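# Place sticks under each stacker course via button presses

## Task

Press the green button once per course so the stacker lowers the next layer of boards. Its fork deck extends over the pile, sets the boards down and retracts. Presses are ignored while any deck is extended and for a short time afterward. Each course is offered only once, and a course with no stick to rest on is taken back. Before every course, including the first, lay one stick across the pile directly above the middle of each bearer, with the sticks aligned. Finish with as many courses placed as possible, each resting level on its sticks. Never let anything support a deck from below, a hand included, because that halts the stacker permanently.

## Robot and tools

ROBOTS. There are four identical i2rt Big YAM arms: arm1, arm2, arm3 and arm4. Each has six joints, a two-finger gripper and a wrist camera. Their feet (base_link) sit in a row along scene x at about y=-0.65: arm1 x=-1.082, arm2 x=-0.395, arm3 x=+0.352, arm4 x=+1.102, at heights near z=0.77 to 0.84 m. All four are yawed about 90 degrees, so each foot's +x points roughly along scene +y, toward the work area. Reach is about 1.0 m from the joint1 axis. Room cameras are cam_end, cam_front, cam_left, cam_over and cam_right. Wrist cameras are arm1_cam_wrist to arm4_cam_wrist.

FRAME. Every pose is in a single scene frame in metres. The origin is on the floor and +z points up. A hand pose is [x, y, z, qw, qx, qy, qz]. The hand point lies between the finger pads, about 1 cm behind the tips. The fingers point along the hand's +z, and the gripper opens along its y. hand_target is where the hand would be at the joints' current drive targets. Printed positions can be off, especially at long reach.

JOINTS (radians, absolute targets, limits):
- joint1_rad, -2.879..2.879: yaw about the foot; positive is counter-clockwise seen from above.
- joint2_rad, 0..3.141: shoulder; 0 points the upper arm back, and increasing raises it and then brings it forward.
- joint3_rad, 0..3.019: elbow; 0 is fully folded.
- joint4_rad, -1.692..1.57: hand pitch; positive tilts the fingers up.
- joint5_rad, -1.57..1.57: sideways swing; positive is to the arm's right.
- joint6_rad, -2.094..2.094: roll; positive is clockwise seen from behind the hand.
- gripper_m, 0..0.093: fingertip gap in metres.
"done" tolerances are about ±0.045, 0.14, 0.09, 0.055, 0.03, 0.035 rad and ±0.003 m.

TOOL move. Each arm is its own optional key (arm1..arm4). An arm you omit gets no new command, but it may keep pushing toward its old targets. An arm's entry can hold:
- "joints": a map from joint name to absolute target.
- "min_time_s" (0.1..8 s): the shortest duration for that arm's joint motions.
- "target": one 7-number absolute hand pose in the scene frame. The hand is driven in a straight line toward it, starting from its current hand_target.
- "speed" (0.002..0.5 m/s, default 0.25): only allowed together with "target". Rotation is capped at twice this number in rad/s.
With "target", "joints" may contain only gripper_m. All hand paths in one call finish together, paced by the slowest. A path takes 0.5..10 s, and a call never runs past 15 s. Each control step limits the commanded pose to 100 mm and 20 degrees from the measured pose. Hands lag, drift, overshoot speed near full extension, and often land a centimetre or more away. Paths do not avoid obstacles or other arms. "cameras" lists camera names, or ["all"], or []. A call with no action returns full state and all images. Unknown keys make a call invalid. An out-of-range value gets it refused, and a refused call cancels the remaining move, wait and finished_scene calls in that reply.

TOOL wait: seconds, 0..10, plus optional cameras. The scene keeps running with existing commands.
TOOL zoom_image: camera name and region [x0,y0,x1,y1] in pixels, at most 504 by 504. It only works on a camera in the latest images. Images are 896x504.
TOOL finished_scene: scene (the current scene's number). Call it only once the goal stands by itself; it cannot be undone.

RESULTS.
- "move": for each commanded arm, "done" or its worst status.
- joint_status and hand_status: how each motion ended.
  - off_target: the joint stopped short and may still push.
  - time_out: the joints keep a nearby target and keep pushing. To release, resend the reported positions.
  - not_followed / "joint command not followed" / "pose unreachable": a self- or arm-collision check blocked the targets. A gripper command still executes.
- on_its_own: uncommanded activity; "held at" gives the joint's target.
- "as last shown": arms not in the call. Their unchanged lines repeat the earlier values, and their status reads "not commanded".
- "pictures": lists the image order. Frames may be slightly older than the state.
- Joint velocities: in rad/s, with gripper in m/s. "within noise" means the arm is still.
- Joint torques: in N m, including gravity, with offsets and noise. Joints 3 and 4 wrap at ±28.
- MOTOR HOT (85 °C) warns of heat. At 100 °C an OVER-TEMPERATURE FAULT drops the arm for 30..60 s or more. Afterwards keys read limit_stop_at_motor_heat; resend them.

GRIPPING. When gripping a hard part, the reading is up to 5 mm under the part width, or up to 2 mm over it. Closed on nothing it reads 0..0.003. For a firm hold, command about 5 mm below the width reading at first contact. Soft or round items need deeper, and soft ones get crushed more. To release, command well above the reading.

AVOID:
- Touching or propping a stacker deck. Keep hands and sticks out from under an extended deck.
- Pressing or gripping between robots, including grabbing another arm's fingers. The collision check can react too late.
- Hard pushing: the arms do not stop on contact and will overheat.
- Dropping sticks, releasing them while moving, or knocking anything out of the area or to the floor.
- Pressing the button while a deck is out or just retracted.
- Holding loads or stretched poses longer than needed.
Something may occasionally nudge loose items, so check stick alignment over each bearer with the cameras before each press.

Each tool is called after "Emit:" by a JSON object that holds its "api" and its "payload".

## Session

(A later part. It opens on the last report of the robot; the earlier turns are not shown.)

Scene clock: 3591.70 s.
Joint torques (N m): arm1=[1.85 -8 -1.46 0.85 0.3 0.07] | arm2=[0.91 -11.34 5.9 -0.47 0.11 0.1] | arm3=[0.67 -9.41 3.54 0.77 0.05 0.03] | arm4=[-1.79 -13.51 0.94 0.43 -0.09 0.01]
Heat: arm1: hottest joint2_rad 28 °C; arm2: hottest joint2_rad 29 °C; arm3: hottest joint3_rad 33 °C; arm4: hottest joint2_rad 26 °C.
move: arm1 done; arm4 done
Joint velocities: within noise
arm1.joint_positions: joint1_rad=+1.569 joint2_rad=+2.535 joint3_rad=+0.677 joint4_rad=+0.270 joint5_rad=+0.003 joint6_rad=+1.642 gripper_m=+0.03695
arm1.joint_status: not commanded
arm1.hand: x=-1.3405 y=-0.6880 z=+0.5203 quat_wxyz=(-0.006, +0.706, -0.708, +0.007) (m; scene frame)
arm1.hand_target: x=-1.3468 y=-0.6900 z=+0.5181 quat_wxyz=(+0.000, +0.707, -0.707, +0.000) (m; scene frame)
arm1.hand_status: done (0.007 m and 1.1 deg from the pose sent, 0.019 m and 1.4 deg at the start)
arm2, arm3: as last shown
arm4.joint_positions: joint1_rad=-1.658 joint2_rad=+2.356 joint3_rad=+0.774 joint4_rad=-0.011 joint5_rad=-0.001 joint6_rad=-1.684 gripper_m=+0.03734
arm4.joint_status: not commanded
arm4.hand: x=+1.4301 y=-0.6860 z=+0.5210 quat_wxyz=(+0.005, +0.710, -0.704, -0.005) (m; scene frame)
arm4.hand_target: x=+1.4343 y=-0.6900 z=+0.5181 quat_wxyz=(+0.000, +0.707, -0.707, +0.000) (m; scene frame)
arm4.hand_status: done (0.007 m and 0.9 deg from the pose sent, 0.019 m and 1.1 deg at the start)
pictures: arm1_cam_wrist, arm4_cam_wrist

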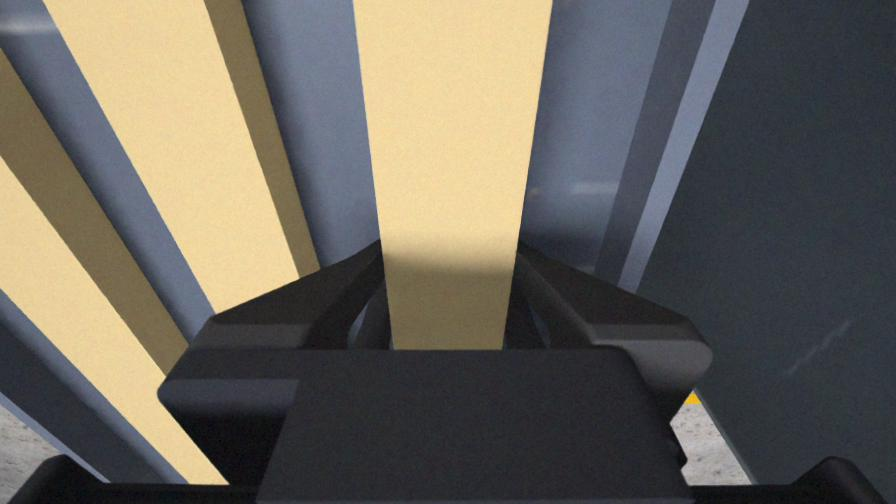

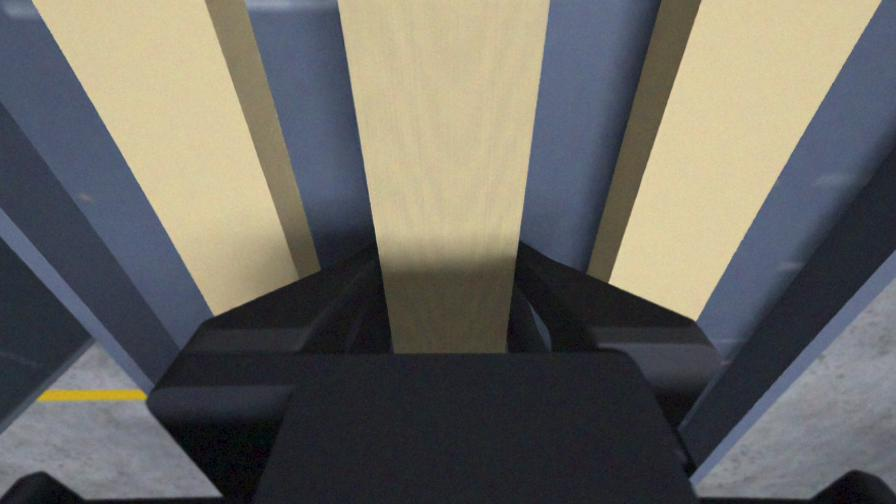

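Emit:
{"api": "move", "payload": {"arm1": {"joints": {"gripper_m": 0.054}}, "arm4": {"joints": {"gripper_m": 0.054}}, "cameras": ["arm1_cam_wrist", "arm4_cam_wrist"]}}

Emit:
{"api": "move", "payload": {"arm1": {"target": [-1.3469, -0.690, 0.547, 0, 0.7071, -0.7071, 0], "speed": 0.05}, "arm4": {"target": [1.4345, -0.690, 0.547, 0, 0.7071, -0.7071, 0], "speed": 0.05}, "cameras": ["arm1_cam_wrist", "arm4_cam_wrist"]}}

Scene clock: 3602.13 s.
Joint torques (N m): arm1=[1.79 -7.94 -1.47 0.79 0.3 0.08] | arm2=[0.91 -11.4 5.91 -0.47 0.11 0.1] | arm3=[0.67 -9.41 3.55 0.76 0.05 0.03] | arm4=[-1.73 -13.51 0.77 0.36 -0.09 0]
Heat: arm1: hottest joint2_rad 28 °C; arm2: hottest joint2_rad 29 °C; arm3: hottest joint3_rad 33 °C; arm4: hottest joint2_rad 26 °C.
move: arm1 done; arm4 done
Joint velocities: within noise
arm1.joint_positions: joint1_rad=+1.569 joint2_rad=+2.535 joint3_rad=+0.677 joint4_rad=+0.271 joint5_rad=+0.003 joint6_rad=+1.642 gripper_m=+0.05388
arm1.joint_status: all done
arm1.hand: x=-1.3409 y=-0.6881 z=+0.5203 quat_wxyz=(-0.005, +0.706, -0.708, +0.007) (m; scene frame)
arm1.hand_target: x=-1.3469 y=-0.6900 z=+0.5182 quat_wxyz=(+0.000, +0.707, -0.707, +0.000) (m; scene frame)
arm1.hand_status: not commanded
arm2, arm3: as last shown
arm4.joint_positions: joint1_rad=-1.658 joint2_rad=+2.356 joint3_rad=+0.777 joint4_rad=-0.009 joint5_rad=-0.001 joint6_rad=-1.683 gripper_m=+0.05384
arm4.joint_status: all done
arm4.hand: x=+1.4322 y=-0.6862 z=+0.5210 quat_wxyz=(+0.003, +0.710, -0.705, -0.003) (m; scene frame)
arm4.hand_target: x=+1.4345 y=-0.6901 z=+0.5181 quat_wxyz=(+0.000, +0.707, -0.707, +0.000) (m; scene frame)
arm4.hand_status: not commanded
pictures: arm1_cam_wrist, arm4_cam_wrist

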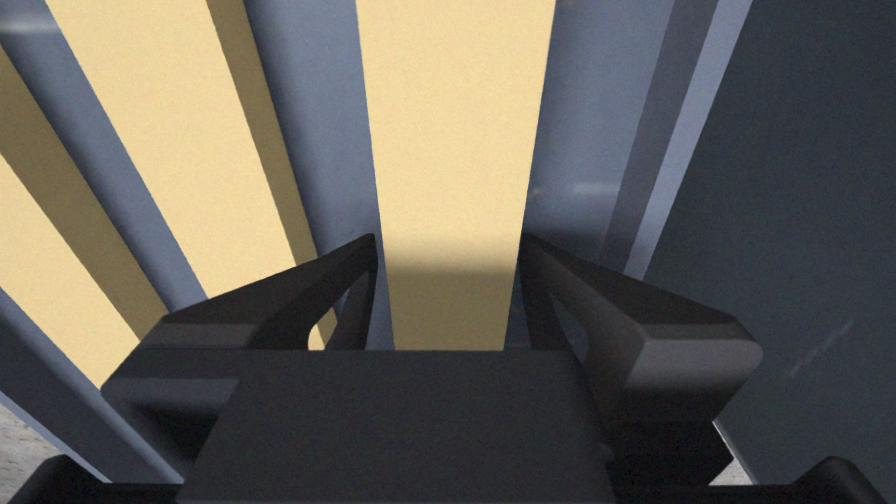

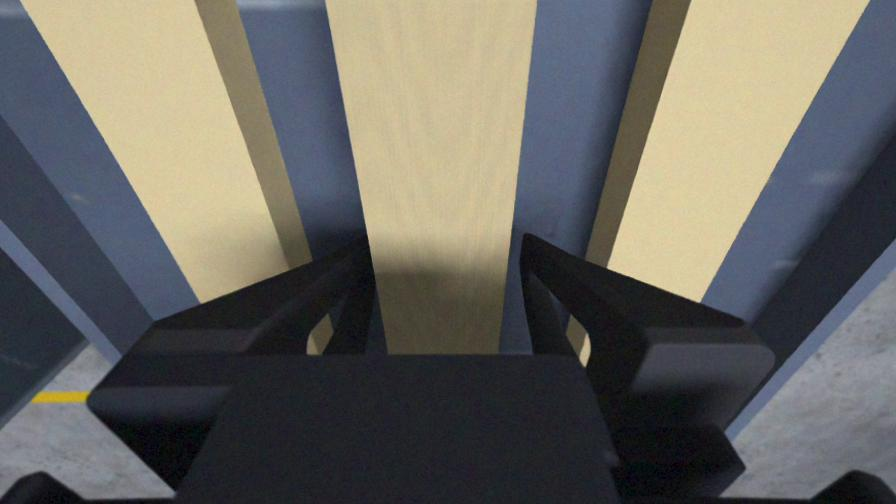

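Scene clock: 3603.27 s.
Joint torques (N m): arm1=[1.9 -9.7 -2.85 -0.32 0.3 0.07] | arm2=[0.91 -11.34 5.9 -0.49 0.11 0.1] | arm3=[0.67 -9.35 3.54 0.77 0.04 0.03] | arm4=[-1.79 -14.92 0.34 -0.42 -0.1 0]
Heat: arm1: hottest joint2_rad 28 °C; arm2: hottest joint2_rad 29 °C; arm3: hottest joint3_rad 33 °C; arm4: hottest joint2_rad 26 °C.
move: arm1 done; arm4 done
Joint velocities: within noise
arm1.joint_positions: joint1_rad=+1.569 joint2_rad=+2.463 joint3_rad=+0.651 joint4_rad=+0.250 joint5_rad=+0.003 joint6_rad=+1.642 gripper_m=+0.05396
arm1.joint_status: not commanded
arm1.hand: x=-1.3519 y=-0.6887 z=+0.5406 quat_wxyz=(+0.004, +0.706, -0.708, -0.002) (m; scene frame)
arm1.hand_target: x=-1.3467 y=-0.6899 z=+0.5467 quat_wxyz=(+0.000, +0.707, -0.707, +0.000) (m; scene frame)
arm1.hand_status: done (0.008 m and 0.5 deg from the pose sent, 0.027 m and 1.0 deg at the start)
arm2, arm3: as last shown
arm4.joint_positions: joint1_rad=-1.658 joint2_rad=+2.283 joint3_rad=+0.752 joint4_rad=-0.042 joint5_rad=-0.001 joint6_rad=-1.683 gripper_m=+0.05392
arm4.joint_status: not commanded
arm4.hand: x=+1.4371 y=-0.6867 z=+0.5436 quat_wxyz=(-0.001, +0.710, -0.705, +0.003) (m; scene frame)
arm4.hand_target: x=+1.4345 y=-0.6900 z=+0.5469 quat_wxyz=(+0.000, +0.707, -0.707, +0.000) (m; scene frame)
arm4.hand_status: done (0.005 m and 0.5 deg from the pose sent, 0.026 m and 0.7 deg at the start)
pictures: arm1_cam_wrist, arm4_cam_wrist

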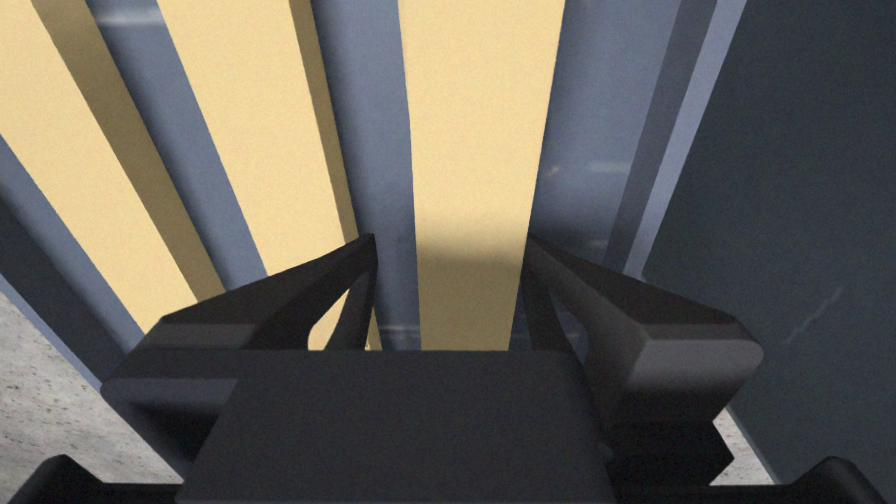

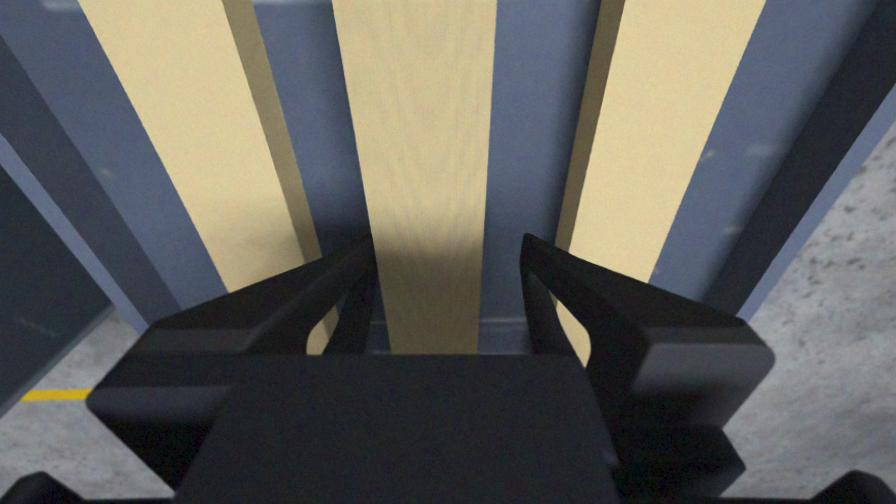

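Emit:
{"api": "move", "payload": {"arm1": {"target": [-1.342, -0.690, 0.555, 0, 0.7071, -0.7071, 0], "speed": 0.05}, "arm4": {"target": [1.4325, -0.690, 0.551, 0, 0.7071, -0.7071, 0], "speed": 0.05}, "cameras": ["arm1_cam_wrist", "arm4_cam_wrist"]}}

Scene clock: 3615.90 s.
Joint torques (N m): arm1=[2.08 -9.52 -2.91 -0.28 0.31 0.09] | arm2=[0.85 -11.34 5.91 -0.47 0.11 0.1] | arm3=[0.73 -9.35 3.52 0.77 0.04 0.03] | arm4=[-1.79 -14.86 0.38 -0.47 -0.1 -0.01]
Heat: arm1: hottest joint2_rad 28 °C; arm2: hottest joint2_rad 29 °C; arm3: hottest joint3_rad 32 °C; arm4: hottest joint2_rad 26 °C.
move: arm1 done; arm4 done
Joint velocities: within noise
arm1.joint_positions: joint1_rad=+1.569 joint2_rad=+2.437 joint3_rad=+0.629 joint4_rad=+0.250 joint5_rad=+0.003 joint6_rad=+1.642 gripper_m=+0.05396
arm1.joint_status: not commanded
arm1.hand: x=-1.3493 y=-0.6885 z=+0.5487 quat_wxyz=(+0.006, +0.706, -0.708, -0.003) (m; scene frame)
arm1.hand_target: x=-1.3421 y=-0.6899 z=+0.5547 quat_wxyz=(+0.000, +0.707, -0.707, +0.000) (m; scene frame)
arm1.hand_status: done (0.010 m and 0.7 deg from the pose sent, 0.018 m and 0.6 deg at the start)
arm2, arm3: as last shown
arm4.joint_positions: joint1_rad=-1.658 joint2_rad=+2.271 joint3_rad=+0.742 joint4_rad=-0.046 joint5_rad=-0.001 joint6_rad=-1.683 gripper_m=+0.05392
arm4.joint_status: not commanded
arm4.hand: x=+1.4343 y=-0.6864 z=+0.5471 quat_wxyz=(-0.001, +0.710, -0.705, +0.002) (m; scene frame)
arm4.hand_target: x=+1.4326 y=-0.6900 z=+0.5509 quat_wxyz=(+0.000, +0.707, -0.707, +0.000) (m; scene frame)
arm4.hand_status: done (0.006 m and 0.5 deg from the pose sent, 0.009 m and 0.6 deg at the start)
pictures: arm1_cam_wrist, arm4_cam_wrist

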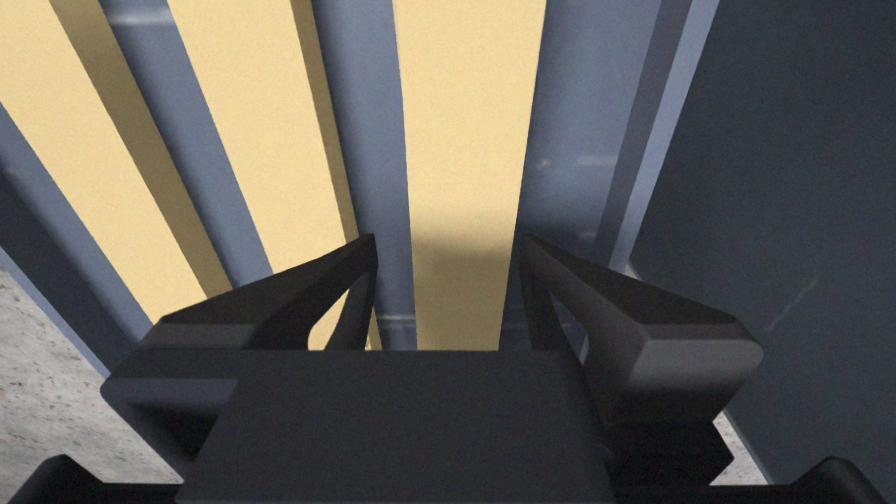

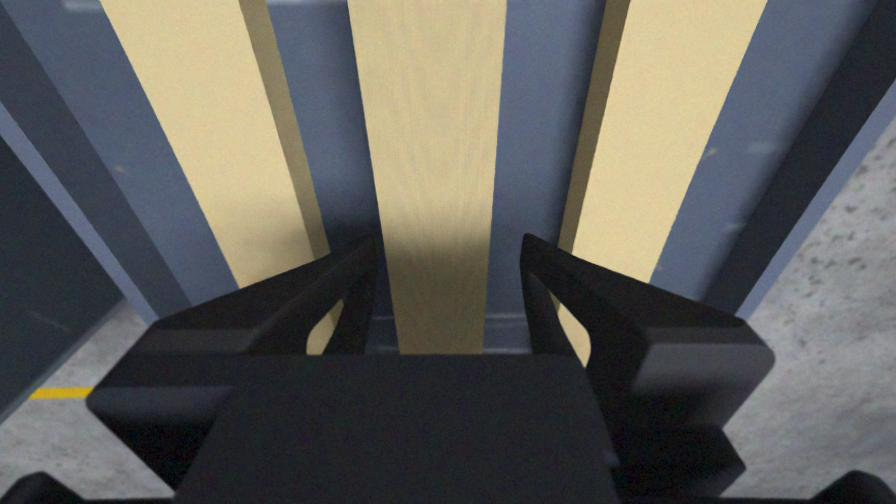

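Emit:
{"api": "move", "payload": {"arm1": {"target": [-1.340, -0.690, 0.533, 0, 0.7071, -0.7071, 0], "speed": 0.05}, "arm4": {"target": [1.4325, -0.690, 0.530, 0, 0.7071, -0.7071, 0], "speed": 0.05}, "cameras": ["arm1_cam_wrist", "arm4_cam_wrist", "cam_right", "cam_left"]}}

Scene clock: 3656.77 s.
Joint torques (N m): arm1=[2.14 -7.53 -1.42 0.73 0.31 0.09] | arm2=[0.91 -11.34 5.91 -0.49 0.11 0.1] | arm3=[0.67 -9.41 3.52 0.76 0.04 0.03] | arm4=[-1.73 -12.63 1.24 0.4 -0.1 -0.01]
Heat: arm1: hottest joint2_rad 28 °C; arm2: hottest joint2_rad 29 °C; arm3: hottest joint3_rad 32 °C; arm4: hottest joint2_rad 26 °C.
move: arm1 done; arm4 done
Joint velocities: within noise
arm1.joint_positions: joint1_rad=+1.569 joint2_rad=+2.488 joint3_rad=+0.634 joint4_rad=+0.270 joint5_rad=+0.003 joint6_rad=+1.642 gripper_m=+0.05396
arm1.joint_status: not commanded
arm1.hand: x=-1.3353 y=-0.6876 z=+0.5362 quat_wxyz=(-0.004, +0.706, -0.708, +0.006) (m; scene frame)
arm1.hand_target: x=-1.3400 y=-0.6900 z=+0.5331 quat_wxyz=(+0.000, +0.707, -0.707, +0.000) (m; scene frame)
arm1.hand_status: done (0.006 m and 0.8 deg from the pose sent, 0.018 m and 0.7 deg at the start)
arm2, arm3: as last shown
arm4.joint_positions: joint1_rad=-1.658 joint2_rad=+2.308 joint3_rad=+0.753 joint4_rad=-0.027 joint5_rad=-0.001 joint6_rad=-1.683 gripper_m=+0.05392
arm4.joint_status: not commanded
arm4.hand: x=+1.4315 y=-0.6861 z=+0.5358 quat_wxyz=(+0.002, +0.710, -0.705, -0.001) (m; scene frame)
arm4.hand_target: x=+1.4324 y=-0.6900 z=+0.5301 quat_wxyz=(+0.000, +0.707, -0.707, +0.000) (m; scene frame)
arm4.hand_status: done (0.007 m and 0.4 deg from the pose sent, 0.018 m and 0.5 deg at the start)
pictures: arm1_cam_wrist, arm4_cam_wrist, cam_left, cam_right

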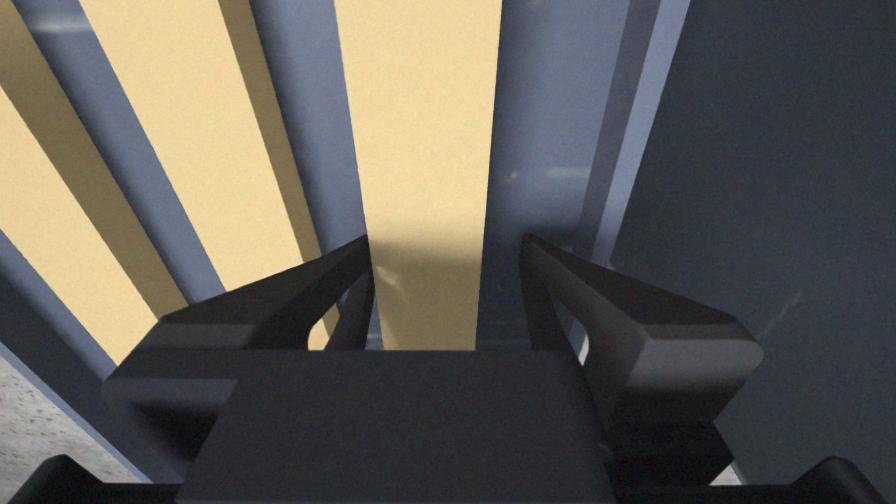

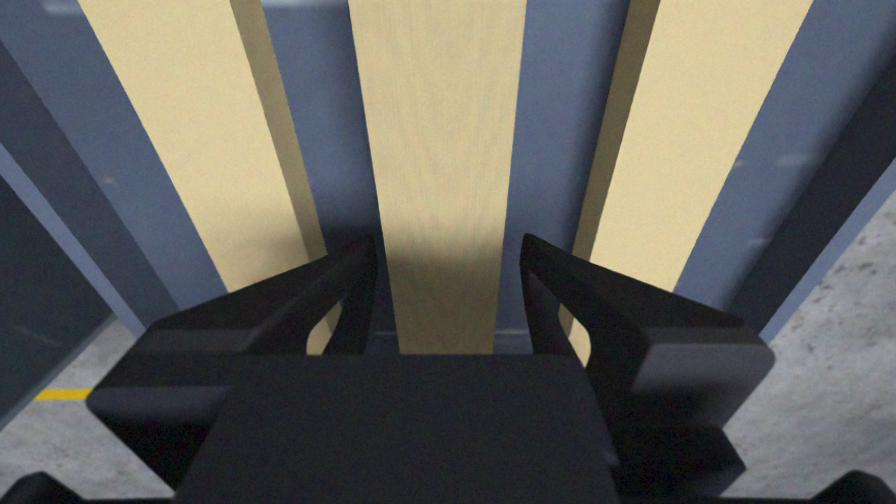

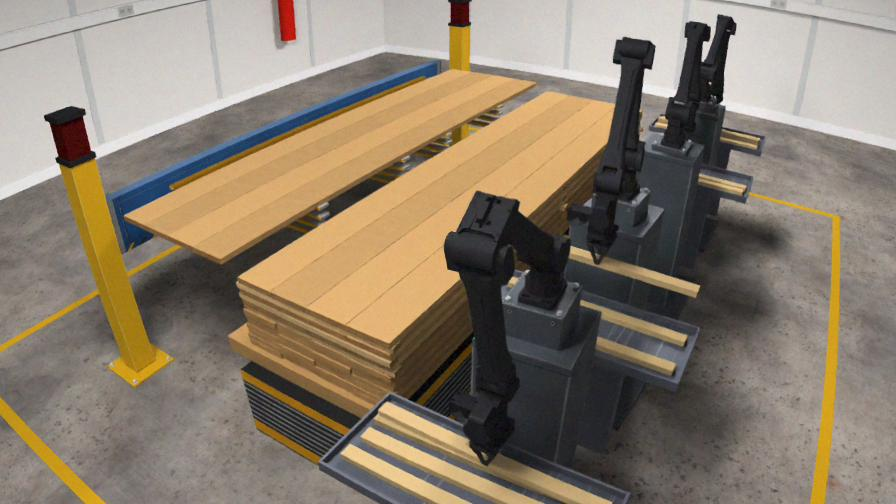

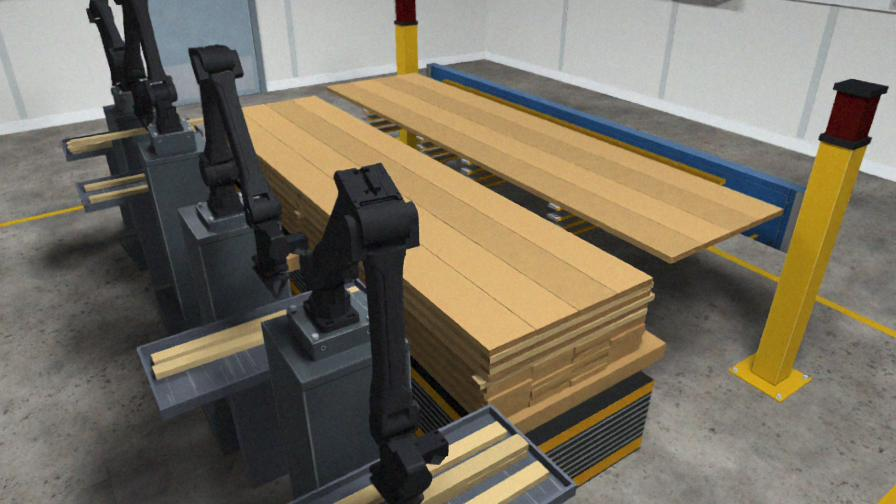

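Emit:
{"api": "move", "payload": {"arm1": {"target": [-1.348, -0.690, 0.524, 0, 0.7071, -0.7071, 0], "speed": 0.05}, "arm4": {"target": [1.4325, -0.690, 0.522, 0, 0.7071, -0.7071, 0], "speed": 0.05}, "cameras": ["arm1_cam_wrist", "arm4_cam_wrist"]}}

Scene clock: 3683.73 s.
Joint torques (N m): arm1=[1.9 -7.82 -1.28 0.31 0.3 0.06] | arm2=[0.91 -11.34 5.91 -0.49 0.11 0.1] | arm3=[0.67 -9.41 3.52 0.77 0.04 0.03] | arm4=[-1.79 -12.63 1.05 0.44 -0.1 -0.01]
Heat: arm1: hottest joint2_rad 27 °C; arm2: hottest joint2_rad 29 °C; arm3: hottest joint3_rad 32 °C; arm4: hottest joint2_rad 26 °C.
move: arm1 done; arm4 done
Joint velocities: within noise
arm1.joint_positions: joint1_rad=+1.569 joint2_rad=+2.510 joint3_rad=+0.668 joint4_rad=+0.271 joint5_rad=+0.003 joint6_rad=+1.642 gripper_m=+0.05396
arm1.joint_status: not commanded
arm1.hand: x=-1.3464 y=-0.6884 z=+0.5273 quat_wxyz=(+0.000, +0.706, -0.708, +0.002) (m; scene frame)
arm1.hand_target: x=-1.3480 y=-0.6900 z=+0.5240 quat_wxyz=(+0.000, +0.707, -0.707, +0.000) (m; scene frame)
arm1.hand_status: done (0.004 m and 0.2 deg from the pose sent, 0.018 m and 0.8 deg at the start)
arm2, arm3: as last shown
arm4.joint_positions: joint1_rad=-1.658 joint2_rad=+2.332 joint3_rad=+0.765 joint4_rad=-0.012 joint5_rad=-0.001 joint6_rad=-1.683 gripper_m=+0.05392
arm4.joint_status: not commanded
arm4.hand: x=+1.4337 y=-0.6864 z=+0.5284 quat_wxyz=(+0.000, +0.710, -0.705, +0.001) (m; scene frame)
arm4.hand_target: x=+1.4325 y=-0.6900 z=+0.5221 quat_wxyz=(+0.000, +0.707, -0.707, +0.000) (m; scene frame)
arm4.hand_status: done (0.007 m and 0.4 deg from the pose sent, 0.014 m and 0.5 deg at the start)
pictures: arm1_cam_wrist, arm4_cam_wrist

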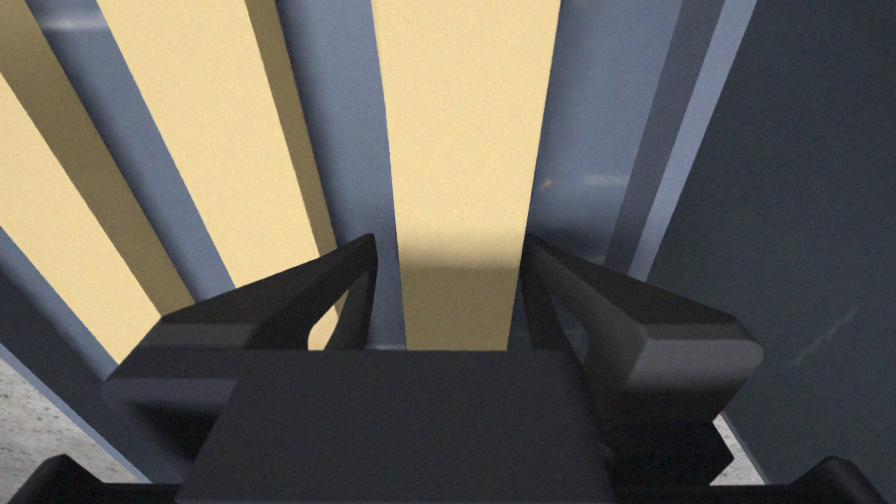

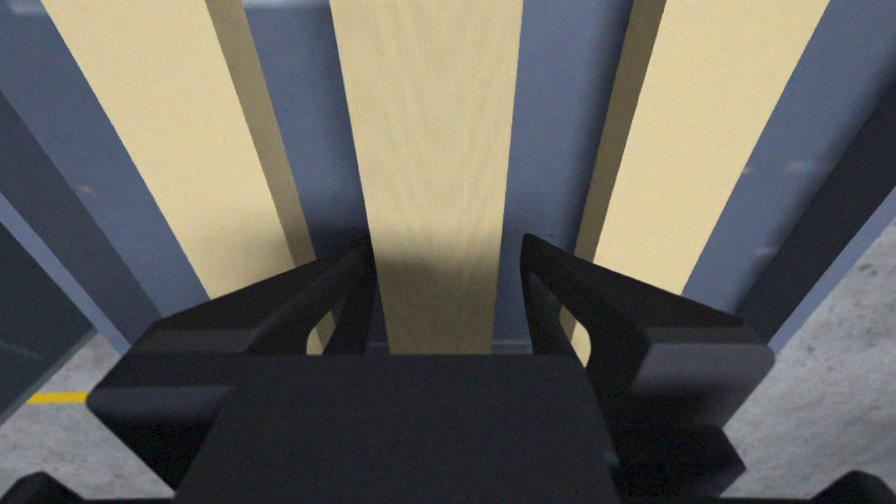

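Emit:
{"api": "move", "payload": {"arm1": {"joints": {"gripper_m": 0.031}}, "arm4": {"joints": {"gripper_m": 0.031}}, "cameras": ["arm1_cam_wrist", "arm4_cam_wrist"]}}

Emit:
{"api": "move", "payload": {"arm1": {"target": [-1.346, -0.690, 0.56, 0, 0.7071, -0.7071, 0], "speed": 0.05}, "arm4": {"target": [1.4325, -0.690, 0.56, 0, 0.7071, -0.7071, 0], "speed": 0.05}, "cameras": ["cam_left", "cam_right", "cam_end"]}}

Scene clock: 3693.40 s.
Joint torques (N m): arm1=[1.73 -7.59 -1.35 0.32 0.31 0.03] | arm2=[0.91 -11.34 5.91 -0.47 0.11 0.1] | arm3=[0.67 -9.41 3.52 0.77 0.04 0.03] | arm4=[-1.79 -12.75 0.95 0.39 -0.1 0.01]
Heat: arm1: hottest joint2_rad 27 °C; arm2: hottest joint2_rad 29 °C; arm3: hottest joint3_rad 32 °C; arm4: hottest joint2_rad 26 °C.
move: arm1 off_target; arm4 off_target
Joint velocities: within noise
arm1.joint_positions: joint1_rad=+1.569 joint2_rad=+2.512 joint3_rad=+0.668 joint4_rad=+0.271 joint5_rad=+0.003 joint6_rad=+1.644 gripper_m=+0.03697
arm1.joint_status: gripper_m off_target (ended at +0.03699, target +0.03100)
arm1.hand: x=-1.3456 y=-0.6883 z=+0.5269 quat_wxyz=(+0.000, +0.706, -0.708, +0.002) (m; scene frame)
arm1.hand_target: x=-1.3479 y=-0.6900 z=+0.5240 quat_wxyz=(+0.000, +0.707, -0.707, +0.000) (m; scene frame)
arm1.hand_status: not commanded
arm2.joint_positions: joint1_rad=+1.760 joint2_rad=+1.685 joint3_rad=+0.640 joint4_rad=-0.543 joint5_rad=-0.011 joint6_rad=+1.703 gripper_m=+0.03845
arm2.joint_status: not commanded
arm2.hand: x=-0.7125 y=-0.6878 z=+0.7500 quat_wxyz=(-0.002, +0.707, -0.708, +0.004) (m; scene frame)
arm2.hand_target: x=-0.7159 y=-0.6901 z=+0.7549 quat_wxyz=(+0.000, +0.707, -0.707, +0.000) (m; scene frame)
arm2.hand_status: not commanded
arm3.joint_positions: joint1_rad=-1.562 joint2_rad=+1.833 joint3_rad=+0.780 joint4_rad=-0.499 joint5_rad=+0.011 joint6_rad=-1.581 gripper_m=+0.05013
arm3.joint_status: not commanded
arm3.hand: x=+0.7313 y=-0.6678 z=+0.6703 quat_wxyz=(-0.008, +0.710, -0.704, +0.006) (m; scene frame)
arm3.hand_target: x=+0.7249 y=-0.6700 z=+0.6604 quat_wxyz=(+0.000, +0.707, -0.707, +0.000) (m; scene frame)
arm3.hand_status: not commanded
arm4.joint_positions: joint1_rad=-1.658 joint2_rad=+2.333 joint3_rad=+0.765 joint4_rad=-0.012 joint5_rad=-0.002 joint6_rad=-1.685 gripper_m=+0.03736
arm4.joint_status: gripper_m off_target (ended at +0.03739, target +0.03100)
arm4.hand: x=+1.4333 y=-0.6862 z=+0.5280 quat_wxyz=(+0.001, +0.710, -0.704, +0.000) (m; scene frame)
arm4.hand_target: x=+1.4324 y=-0.6899 z=+0.5222 quat_wxyz=(+0.000, +0.707, -0.707, +0.000) (m; scene frame)
arm4.hand_status: not commanded
pictures: arm1_cam_wrist, arm4_cam_wrist

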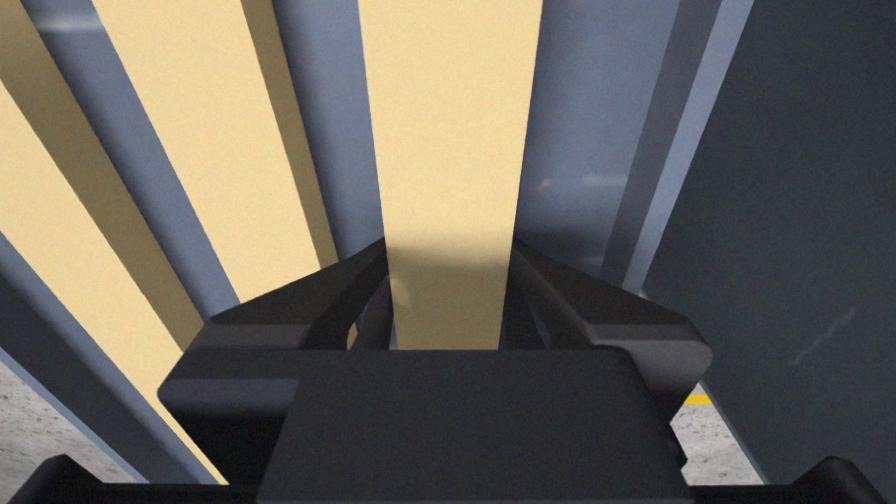

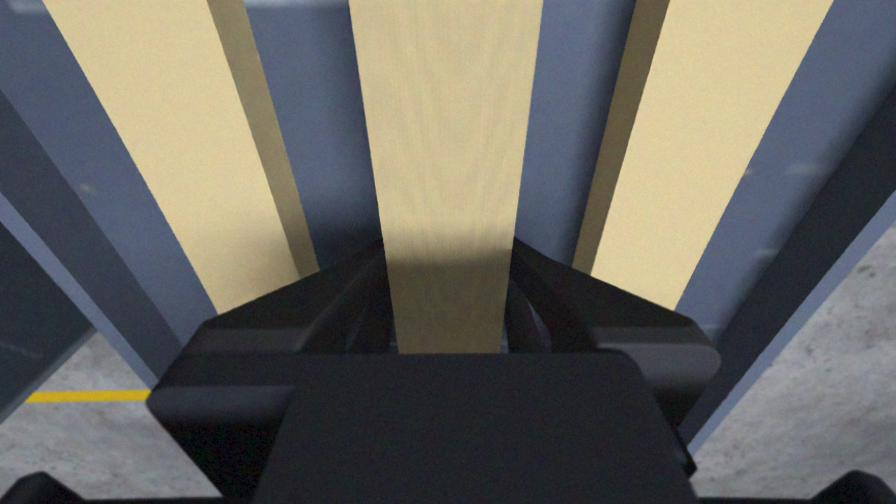

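Scene clock: 3694.77 s.
Joint torques (N m): arm1=[1.9 -9.76 -2.93 -0.34 0.32 0.04] | arm2=[0.85 -11.34 5.9 -0.49 0.11 0.1] | arm3=[0.67 -9.41 3.52 0.77 0.05 0.03] | arm4=[-1.79 -15.33 0.43 -0.34 -0.1 0.01]
Heat: arm1: hottest joint2_rad 27 °C; arm2: hottest joint2_rad 29 °C; arm3: hottest joint3_rad 32 °C; arm4: hottest joint2_rad 26 °C.
move: arm1 done; arm4 done
Joint velocities: within noise
arm1.joint_positions: joint1_rad=+1.569 joint2_rad=+2.423 joint3_rad=+0.631 joint4_rad=+0.230 joint5_rad=+0.003 joint6_rad=+1.644 gripper_m=+0.03697
arm1.joint_status: not commanded
arm1.hand: x=-1.3516 y=-0.6886 z=+0.5519 quat_wxyz=(+0.004, +0.706, -0.708, -0.002) (m; scene frame)
arm1.hand_target: x=-1.3460 y=-0.6899 z=+0.5596 quat_wxyz=(+0.000, +0.707, -0.707, +0.000) (m; scene frame)
arm1.hand_status: done (0.010 m and 0.5 deg from the pose sent, 0.033 m and 0.3 deg at the start)
arm2, arm3: as last shown
arm4.joint_positions: joint1_rad=-1.658 joint2_rad=+2.249 joint3_rad=+0.733 joint4_rad=-0.065 joint5_rad=-0.002 joint6_rad=-1.685 gripper_m=+0.03736
arm4.joint_status: not commanded
arm4.hand: x=+1.4323 y=-0.6861 z=+0.5539 quat_wxyz=(+0.001, +0.710, -0.704, +0.000) (m; scene frame)
arm4.hand_target: x=+1.4326 y=-0.6900 z=+0.5599 quat_wxyz=(+0.000, +0.707, -0.707, +0.000) (m; scene frame)
arm4.hand_status: done (0.007 m and 0.5 deg from the pose sent, 0.032 m and 0.5 deg at the start)
pictures: cam_end, cam_left, cam_right

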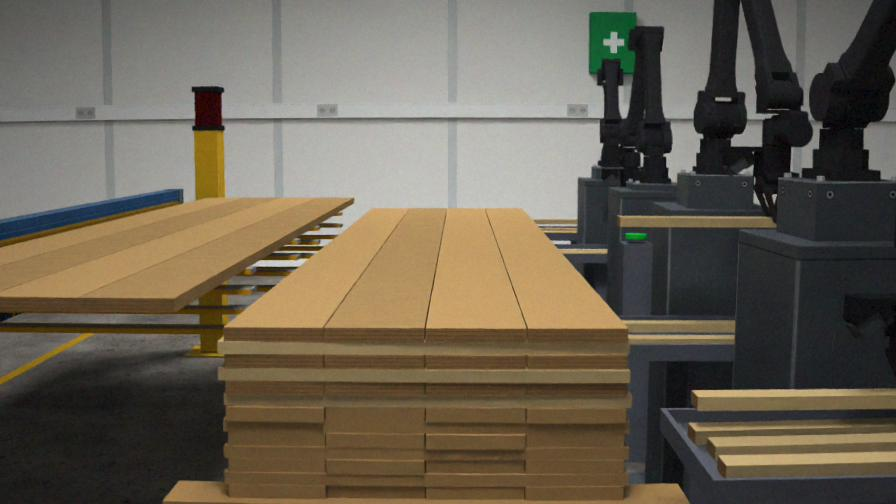

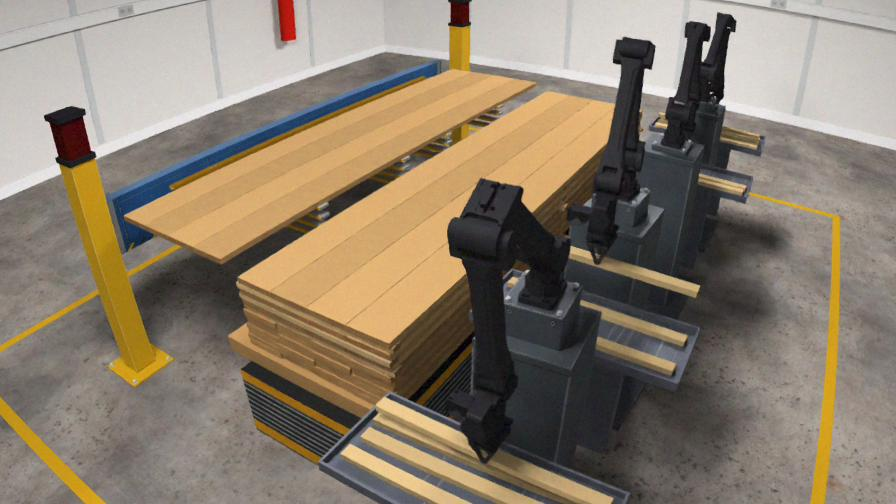

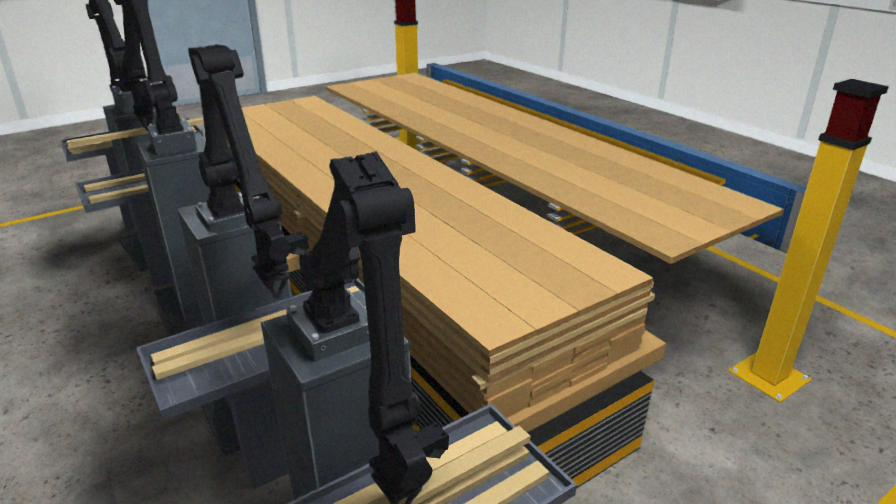

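Emit:
{"api": "zoom_image", "payload": {"camera": "cam_right", "region": [300, 400, 580, 504]}}

Emit:
{"api": "zoom_image", "payload": {"camera": "cam_end", "region": [500, 150, 760, 280]}}

Scaled by 1.800.

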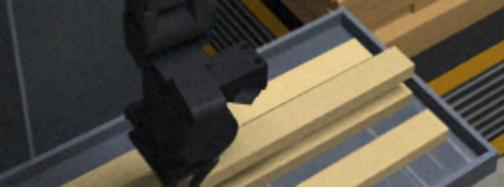

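Scaled by 1.938.

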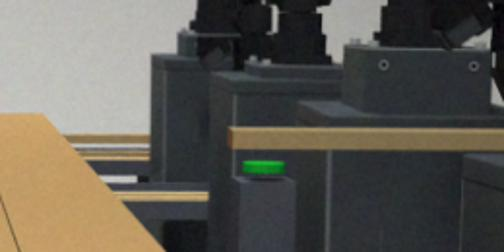

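Emit:
{"api": "move", "payload": {"arm1": {"target": [-1.346, -0.690, 0.77, 0, 0.7071, -0.7071, 0], "speed": 0.15}, "arm4": {"target": [1.4325, -0.690, 0.77, 0, 0.7071, -0.7071, 0], "speed": 0.15}, "arm3": {"target": [0.703, -0.688, 0.58, 0, 0.7071, -0.7071, 0], "speed": 0.12, "joints": {"gripper_m": 0.050}}, "cameras": ["arm3_cam_wrist", "cam_end"]}}

Scene clock: 3733.00 s.
Joint torques (N m): arm1=[2.49 -6.24 3.97 -0.4 0.29 0.1] | arm2=[0.91 -11.34 5.91 -0.47 0.11 0.1] | arm3=[0.03 -9.82 1.54 0.76 0.04 -0.11] | arm4=[-1.9 -11.52 8.4 -0.57 -0.08 -0.01]
Heat: arm1: hottest joint2_rad 28 °C; arm2: hottest joint2_rad 29 °C; arm3: hottest joint3_rad 31 °C; arm4: hottest joint2_rad 27 °C.
move: arm1 done; arm3 off_target; arm4 off_target
Joint velocities: within noise
arm1.joint_positions: joint1_rad=+1.570 joint2_rad=+1.575 joint3_rad=+0.470 joint4_rad=-0.480 joint5_rad=+0.003 joint6_rad=+1.644 gripper_m=+0.03697
arm1.joint_status: not commanded
arm1.hand: x=-1.3411 y=-0.6866 z=+0.7638 quat_wxyz=(-0.005, +0.706, -0.708, +0.006) (m; scene frame)
arm1.hand_target: x=-1.3460 y=-0.6900 z=+0.7698 quat_wxyz=(+0.000, +0.707, -0.707, +0.000) (m; scene frame)
arm1.hand_status: done (0.009 m and 0.9 deg from the pose sent, 0.218 m and 0.5 deg at the start)
arm2: as last shown
arm3.joint_positions: joint1_rad=-1.607 joint2_rad=+2.050 joint3_rad=+0.739 joint4_rad=-0.241 joint5_rad=+0.011 joint6_rad=-1.620 gripper_m=+0.05013
arm3.joint_status: all done
arm3.hand: x=+0.7113 y=-0.6829 z=+0.5894 quat_wxyz=(-0.007, +0.709, -0.706, +0.006) (m; scene frame)
arm3.hand_target: x=+0.7027 y=-0.6877 z=+0.5804 quat_wxyz=(+0.000, +0.707, -0.707, +0.000) (m; scene frame)
arm3.hand_status: off_target (0.014 m and 1.1 deg from the pose sent, 0.097 m and 1.3 deg at the start)
arm4.joint_positions: joint1_rad=-1.659 joint2_rad=+1.584 joint3_rad=+0.662 joint4_rad=-0.697 joint5_rad=-0.002 joint6_rad=-1.685 gripper_m=+0.03736
arm4.joint_status: not commanded
arm4.hand: x=+1.4136 y=-0.6836 z=+0.7567 quat_wxyz=(+0.013, +0.710, -0.704, -0.015) (m; scene frame)
arm4.hand_target: x=+1.4320 y=-0.6899 z=+0.7701 quat_wxyz=(+0.000, +0.707, -0.707, +0.000) (m; scene frame)
arm4.hand_status: off_target (0.024 m and 2.3 deg from the pose sent, 0.216 m and 0.5 deg at the start)
pictures: arm3_cam_wrist, cam_end

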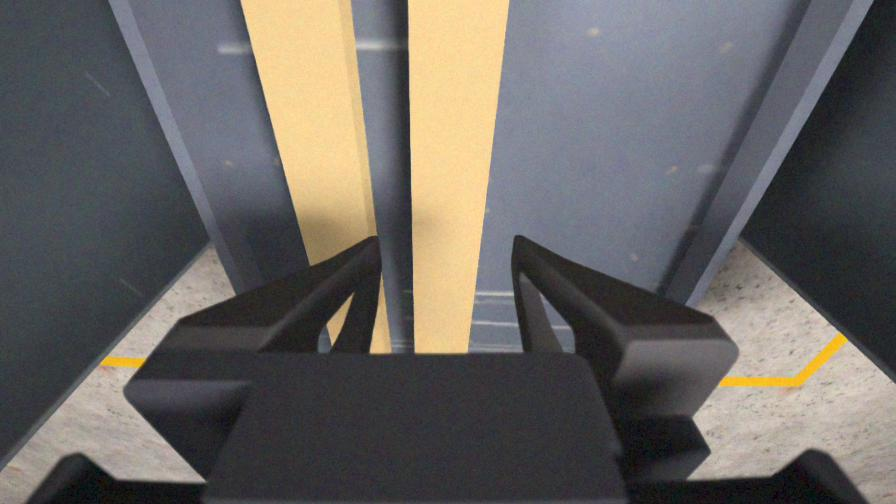

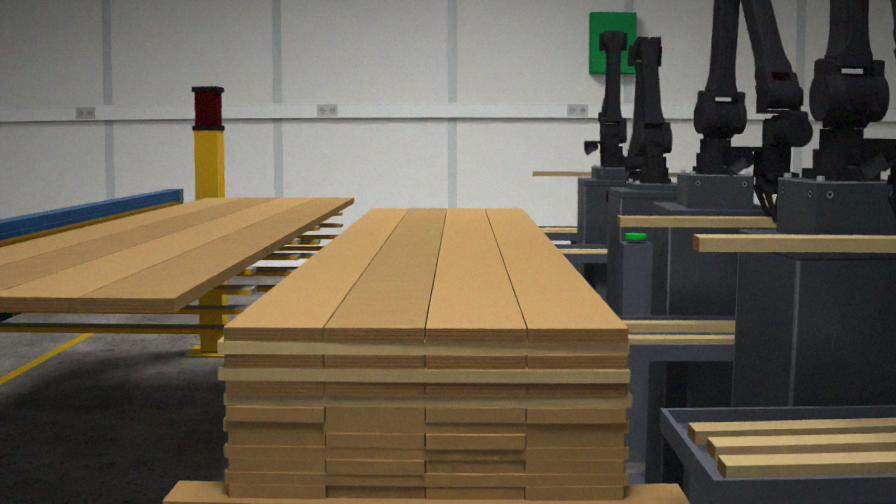

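Emit:
{"api": "move", "payload": {"arm3": {"target": [0.7027, -0.690, 0.545, 0, 0.7071, -0.7071, 0], "speed": 0.06}, "cameras": ["arm3_cam_wrist"]}}

Scene clock: 3745.10 s.
Joint torques (N m): arm1=[2.2 -6.18 3.96 -0.44 0.29 0.11] | arm2=[0.91 -11.34 5.9 -0.49 0.11 0.1] | arm3=[-0.03 -10.17 1.8 0.73 0.04 -0.11] | arm4=[-1.9 -11.58 8.4 -0.55 -0.08 -0.01]
Heat: arm1: hottest joint2_rad 28 °C; arm2: hottest joint2_rad 29 °C; arm3: hottest joint3_rad 31 °C; arm4: hottest joint2_rad 27 °C.
move: arm3 done
Joint velocities: within noise
arm1, arm2, arm4: as last shown
arm3.joint_positions: joint1_rad=-1.614 joint2_rad=+2.163 joint3_rad=+0.750 joint4_rad=-0.155 joint5_rad=+0.011 joint6_rad=-1.628 gripper_m=+0.05013
arm3.joint_status: not commanded
arm3.hand: x=+0.7020 y=-0.6846 z=+0.5528 quat_wxyz=(-0.002, +0.709, -0.705, +0.001) (m; scene frame)
arm3.hand_target: x=+0.7026 y=-0.6899 z=+0.5452 quat_wxyz=(+0.000, +0.707, -0.707, +0.000) (m; scene frame)
arm3.hand_status: done (0.010 m and 0.4 deg from the pose sent, 0.046 m and 1.2 deg at the start)
arm4.joint_positions: joint1_rad=-1.659 joint2_rad=+1.584 joint3_rad=+0.662 joint4_rad=-0.698 joint5_rad=-0.002 joint6_rad=-1.685 gripper_m=+0.03736
arm4.hand: x=+1.4135 y=-0.6836 z=+0.7567 quat_wxyz=(+0.013, +0.710, -0.704, -0.015) (m; scene frame)
pictures: arm3_cam_wrist

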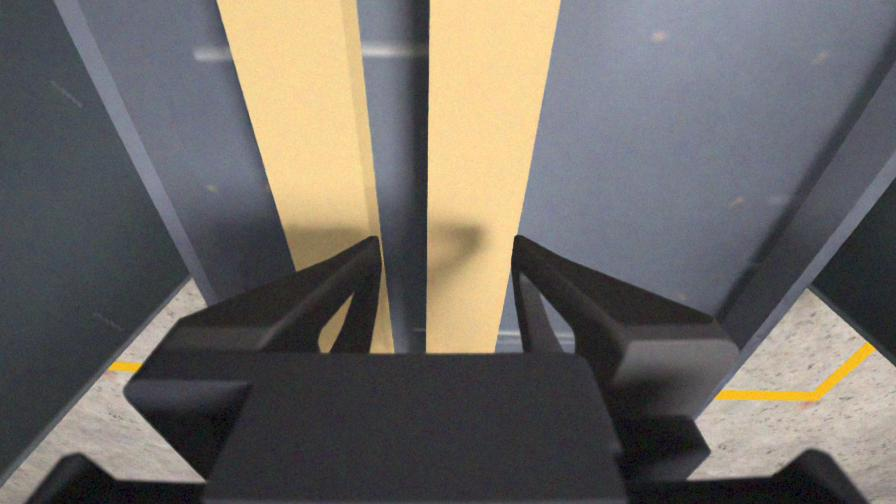

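Emit:
{"api": "move", "payload": {"arm3": {"target": [0.716, -0.690, 0.545, 0, 0.7071, -0.7071, 0], "speed": 0.06}, "cameras": ["arm3_cam_wrist"]}}

Scene clock: 3753.60 s.
Joint torques (N m): arm1=[2.26 -6.12 3.93 -0.44 0.3 0.1] | arm2=[0.91 -11.34 5.91 -0.49 0.11 0.1] | arm3=[0.26 -10.23 2.19 0.08 0.03 -0.09] | arm4=[-1.9 -11.58 8.42 -0.55 -0.08 -0.01]
Heat: arm1: hottest joint2_rad 27 °C; arm2: hottest joint2_rad 29 °C; arm3: hottest joint3_rad 31 °C; arm4: hottest joint2_rad 26 °C.
move: arm3 off_target
Joint velocities: within noise
arm1, arm2, arm4: as last shown
arm3.joint_positions: joint1_rad=-1.614 joint2_rad=+2.166 joint3_rad=+0.785 joint4_rad=-0.166 joint5_rad=+0.011 joint6_rad=-1.628 gripper_m=+0.05013
arm3.joint_status: not commanded
arm3.hand: x=+0.7201 y=-0.6856 z=+0.5539 quat_wxyz=(-0.009, +0.709, -0.706, +0.008) (m; scene frame)
arm3.hand_target: x=+0.7157 y=-0.6898 z=+0.5453 quat_wxyz=(+0.000, +0.707, -0.707, +0.000) (m; scene frame)
arm3.hand_status: off_target (0.011 m and 1.4 deg from the pose sent, 0.017 m and 0.3 deg at the start)
pictures: arm3_cam_wrist

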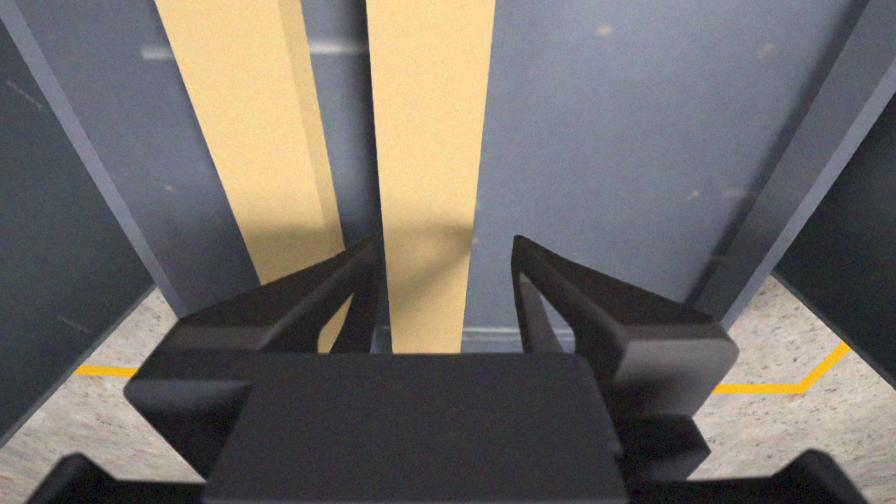

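Emit:
{"api": "move", "payload": {"arm3": {"target": [0.7085, -0.690, 0.543, 0, 0.7071, -0.7071, 0], "speed": 0.06}, "cameras": ["arm3_cam_wrist"]}}

Scene clock: 3760.93 s.
Joint torques (N m): arm1=[2.37 -5.95 4 -0.36 0.29 0.11] | arm2=[0.91 -11.34 5.91 -0.47 0.11 0.1] | arm3=[0.15 -10.4 0.83 0.8 0.03 -0.09] | arm4=[-1.9 -11.52 8.4 -0.57 -0.08 -0.01]
Heat: arm1: hottest joint2_rad 27 °C; arm2: hottest joint3_rad 29 °C; arm3: hottest joint3_rad 31 °C; arm4: hottest joint2_rad 26 °C.
move: arm3 off_target
Joint velocities: within noise
arm1, arm2, arm4: as last shown
arm3.joint_positions: joint1_rad=-1.614 joint2_rad=+2.168 joint3_rad=+0.785 joint4_rad=-0.166 joint5_rad=+0.011 joint6_rad=-1.628 gripper_m=+0.05013
arm3.joint_status: not commanded
arm3.hand: x=+0.7197 y=-0.6855 z=+0.5535 quat_wxyz=(-0.009, +0.709, -0.706, +0.008) (m; scene frame)
arm3.hand_target: x=+0.7083 y=-0.6897 z=+0.5436 quat_wxyz=(+0.000, +0.707, -0.707, +0.000) (m; scene frame)
arm3.hand_status: off_target (0.016 m and 1.4 deg from the pose sent, 0.017 m and 1.4 deg at the start)
pictures: arm3_cam_wrist

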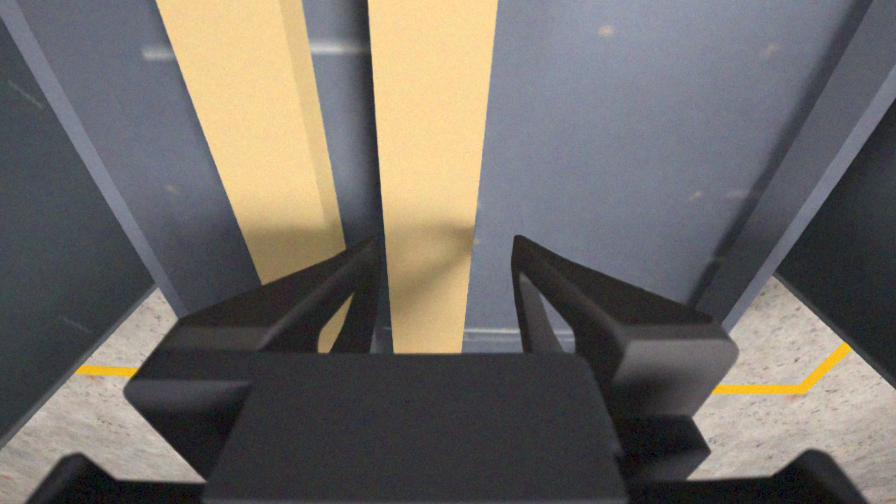

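Emit:
{"api": "move", "payload": {"arm3": {"target": [0.712, -0.690, 0.528, 0, 0.7071, -0.7071, 0], "speed": 0.06}, "cameras": ["arm3_cam_wrist"]}}

Scene clock: 3768.67 s.
Joint torques (N m): arm1=[2.32 -5.95 3.97 -0.39 0.28 0.11] | arm2=[0.91 -11.34 5.91 -0.47 0.11 0.1] | arm3=[0.09 -10.64 1.63 0.73 0.04 -0.1] | arm4=[-1.96 -11.63 8.4 -0.57 -0.08 -0.01]
Heat: arm1: hottest joint2_rad 27 °C; arm2: hottest joint3_rad 29 °C; arm3: hottest joint3_rad 30 °C; arm4: hottest joint2_rad 26 °C.
move: arm3 done
Joint velocities: within noise
arm1, arm2, arm4: as last shown
arm3.joint_positions: joint1_rad=-1.614 joint2_rad=+2.219 joint3_rad=+0.793 joint4_rad=-0.140 joint5_rad=+0.011 joint6_rad=-1.628 gripper_m=+0.05013
arm3.joint_status: not commanded
arm3.hand: x=+0.7125 y=-0.6849 z=+0.5365 quat_wxyz=(-0.003, +0.709, -0.705, +0.001) (m; scene frame)
arm3.hand_target: x=+0.7118 y=-0.6898 z=+0.5282 quat_wxyz=(+0.000, +0.707, -0.707, +0.000) (m; scene frame)
arm3.hand_status: done (0.010 m and 0.4 deg from the pose sent, 0.027 m and 1.4 deg at the start)
pictures: arm3_cam_wrist

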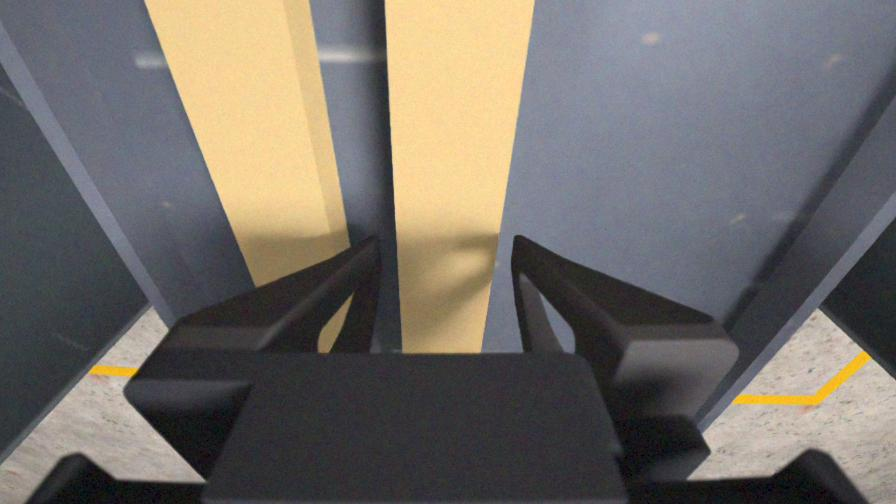

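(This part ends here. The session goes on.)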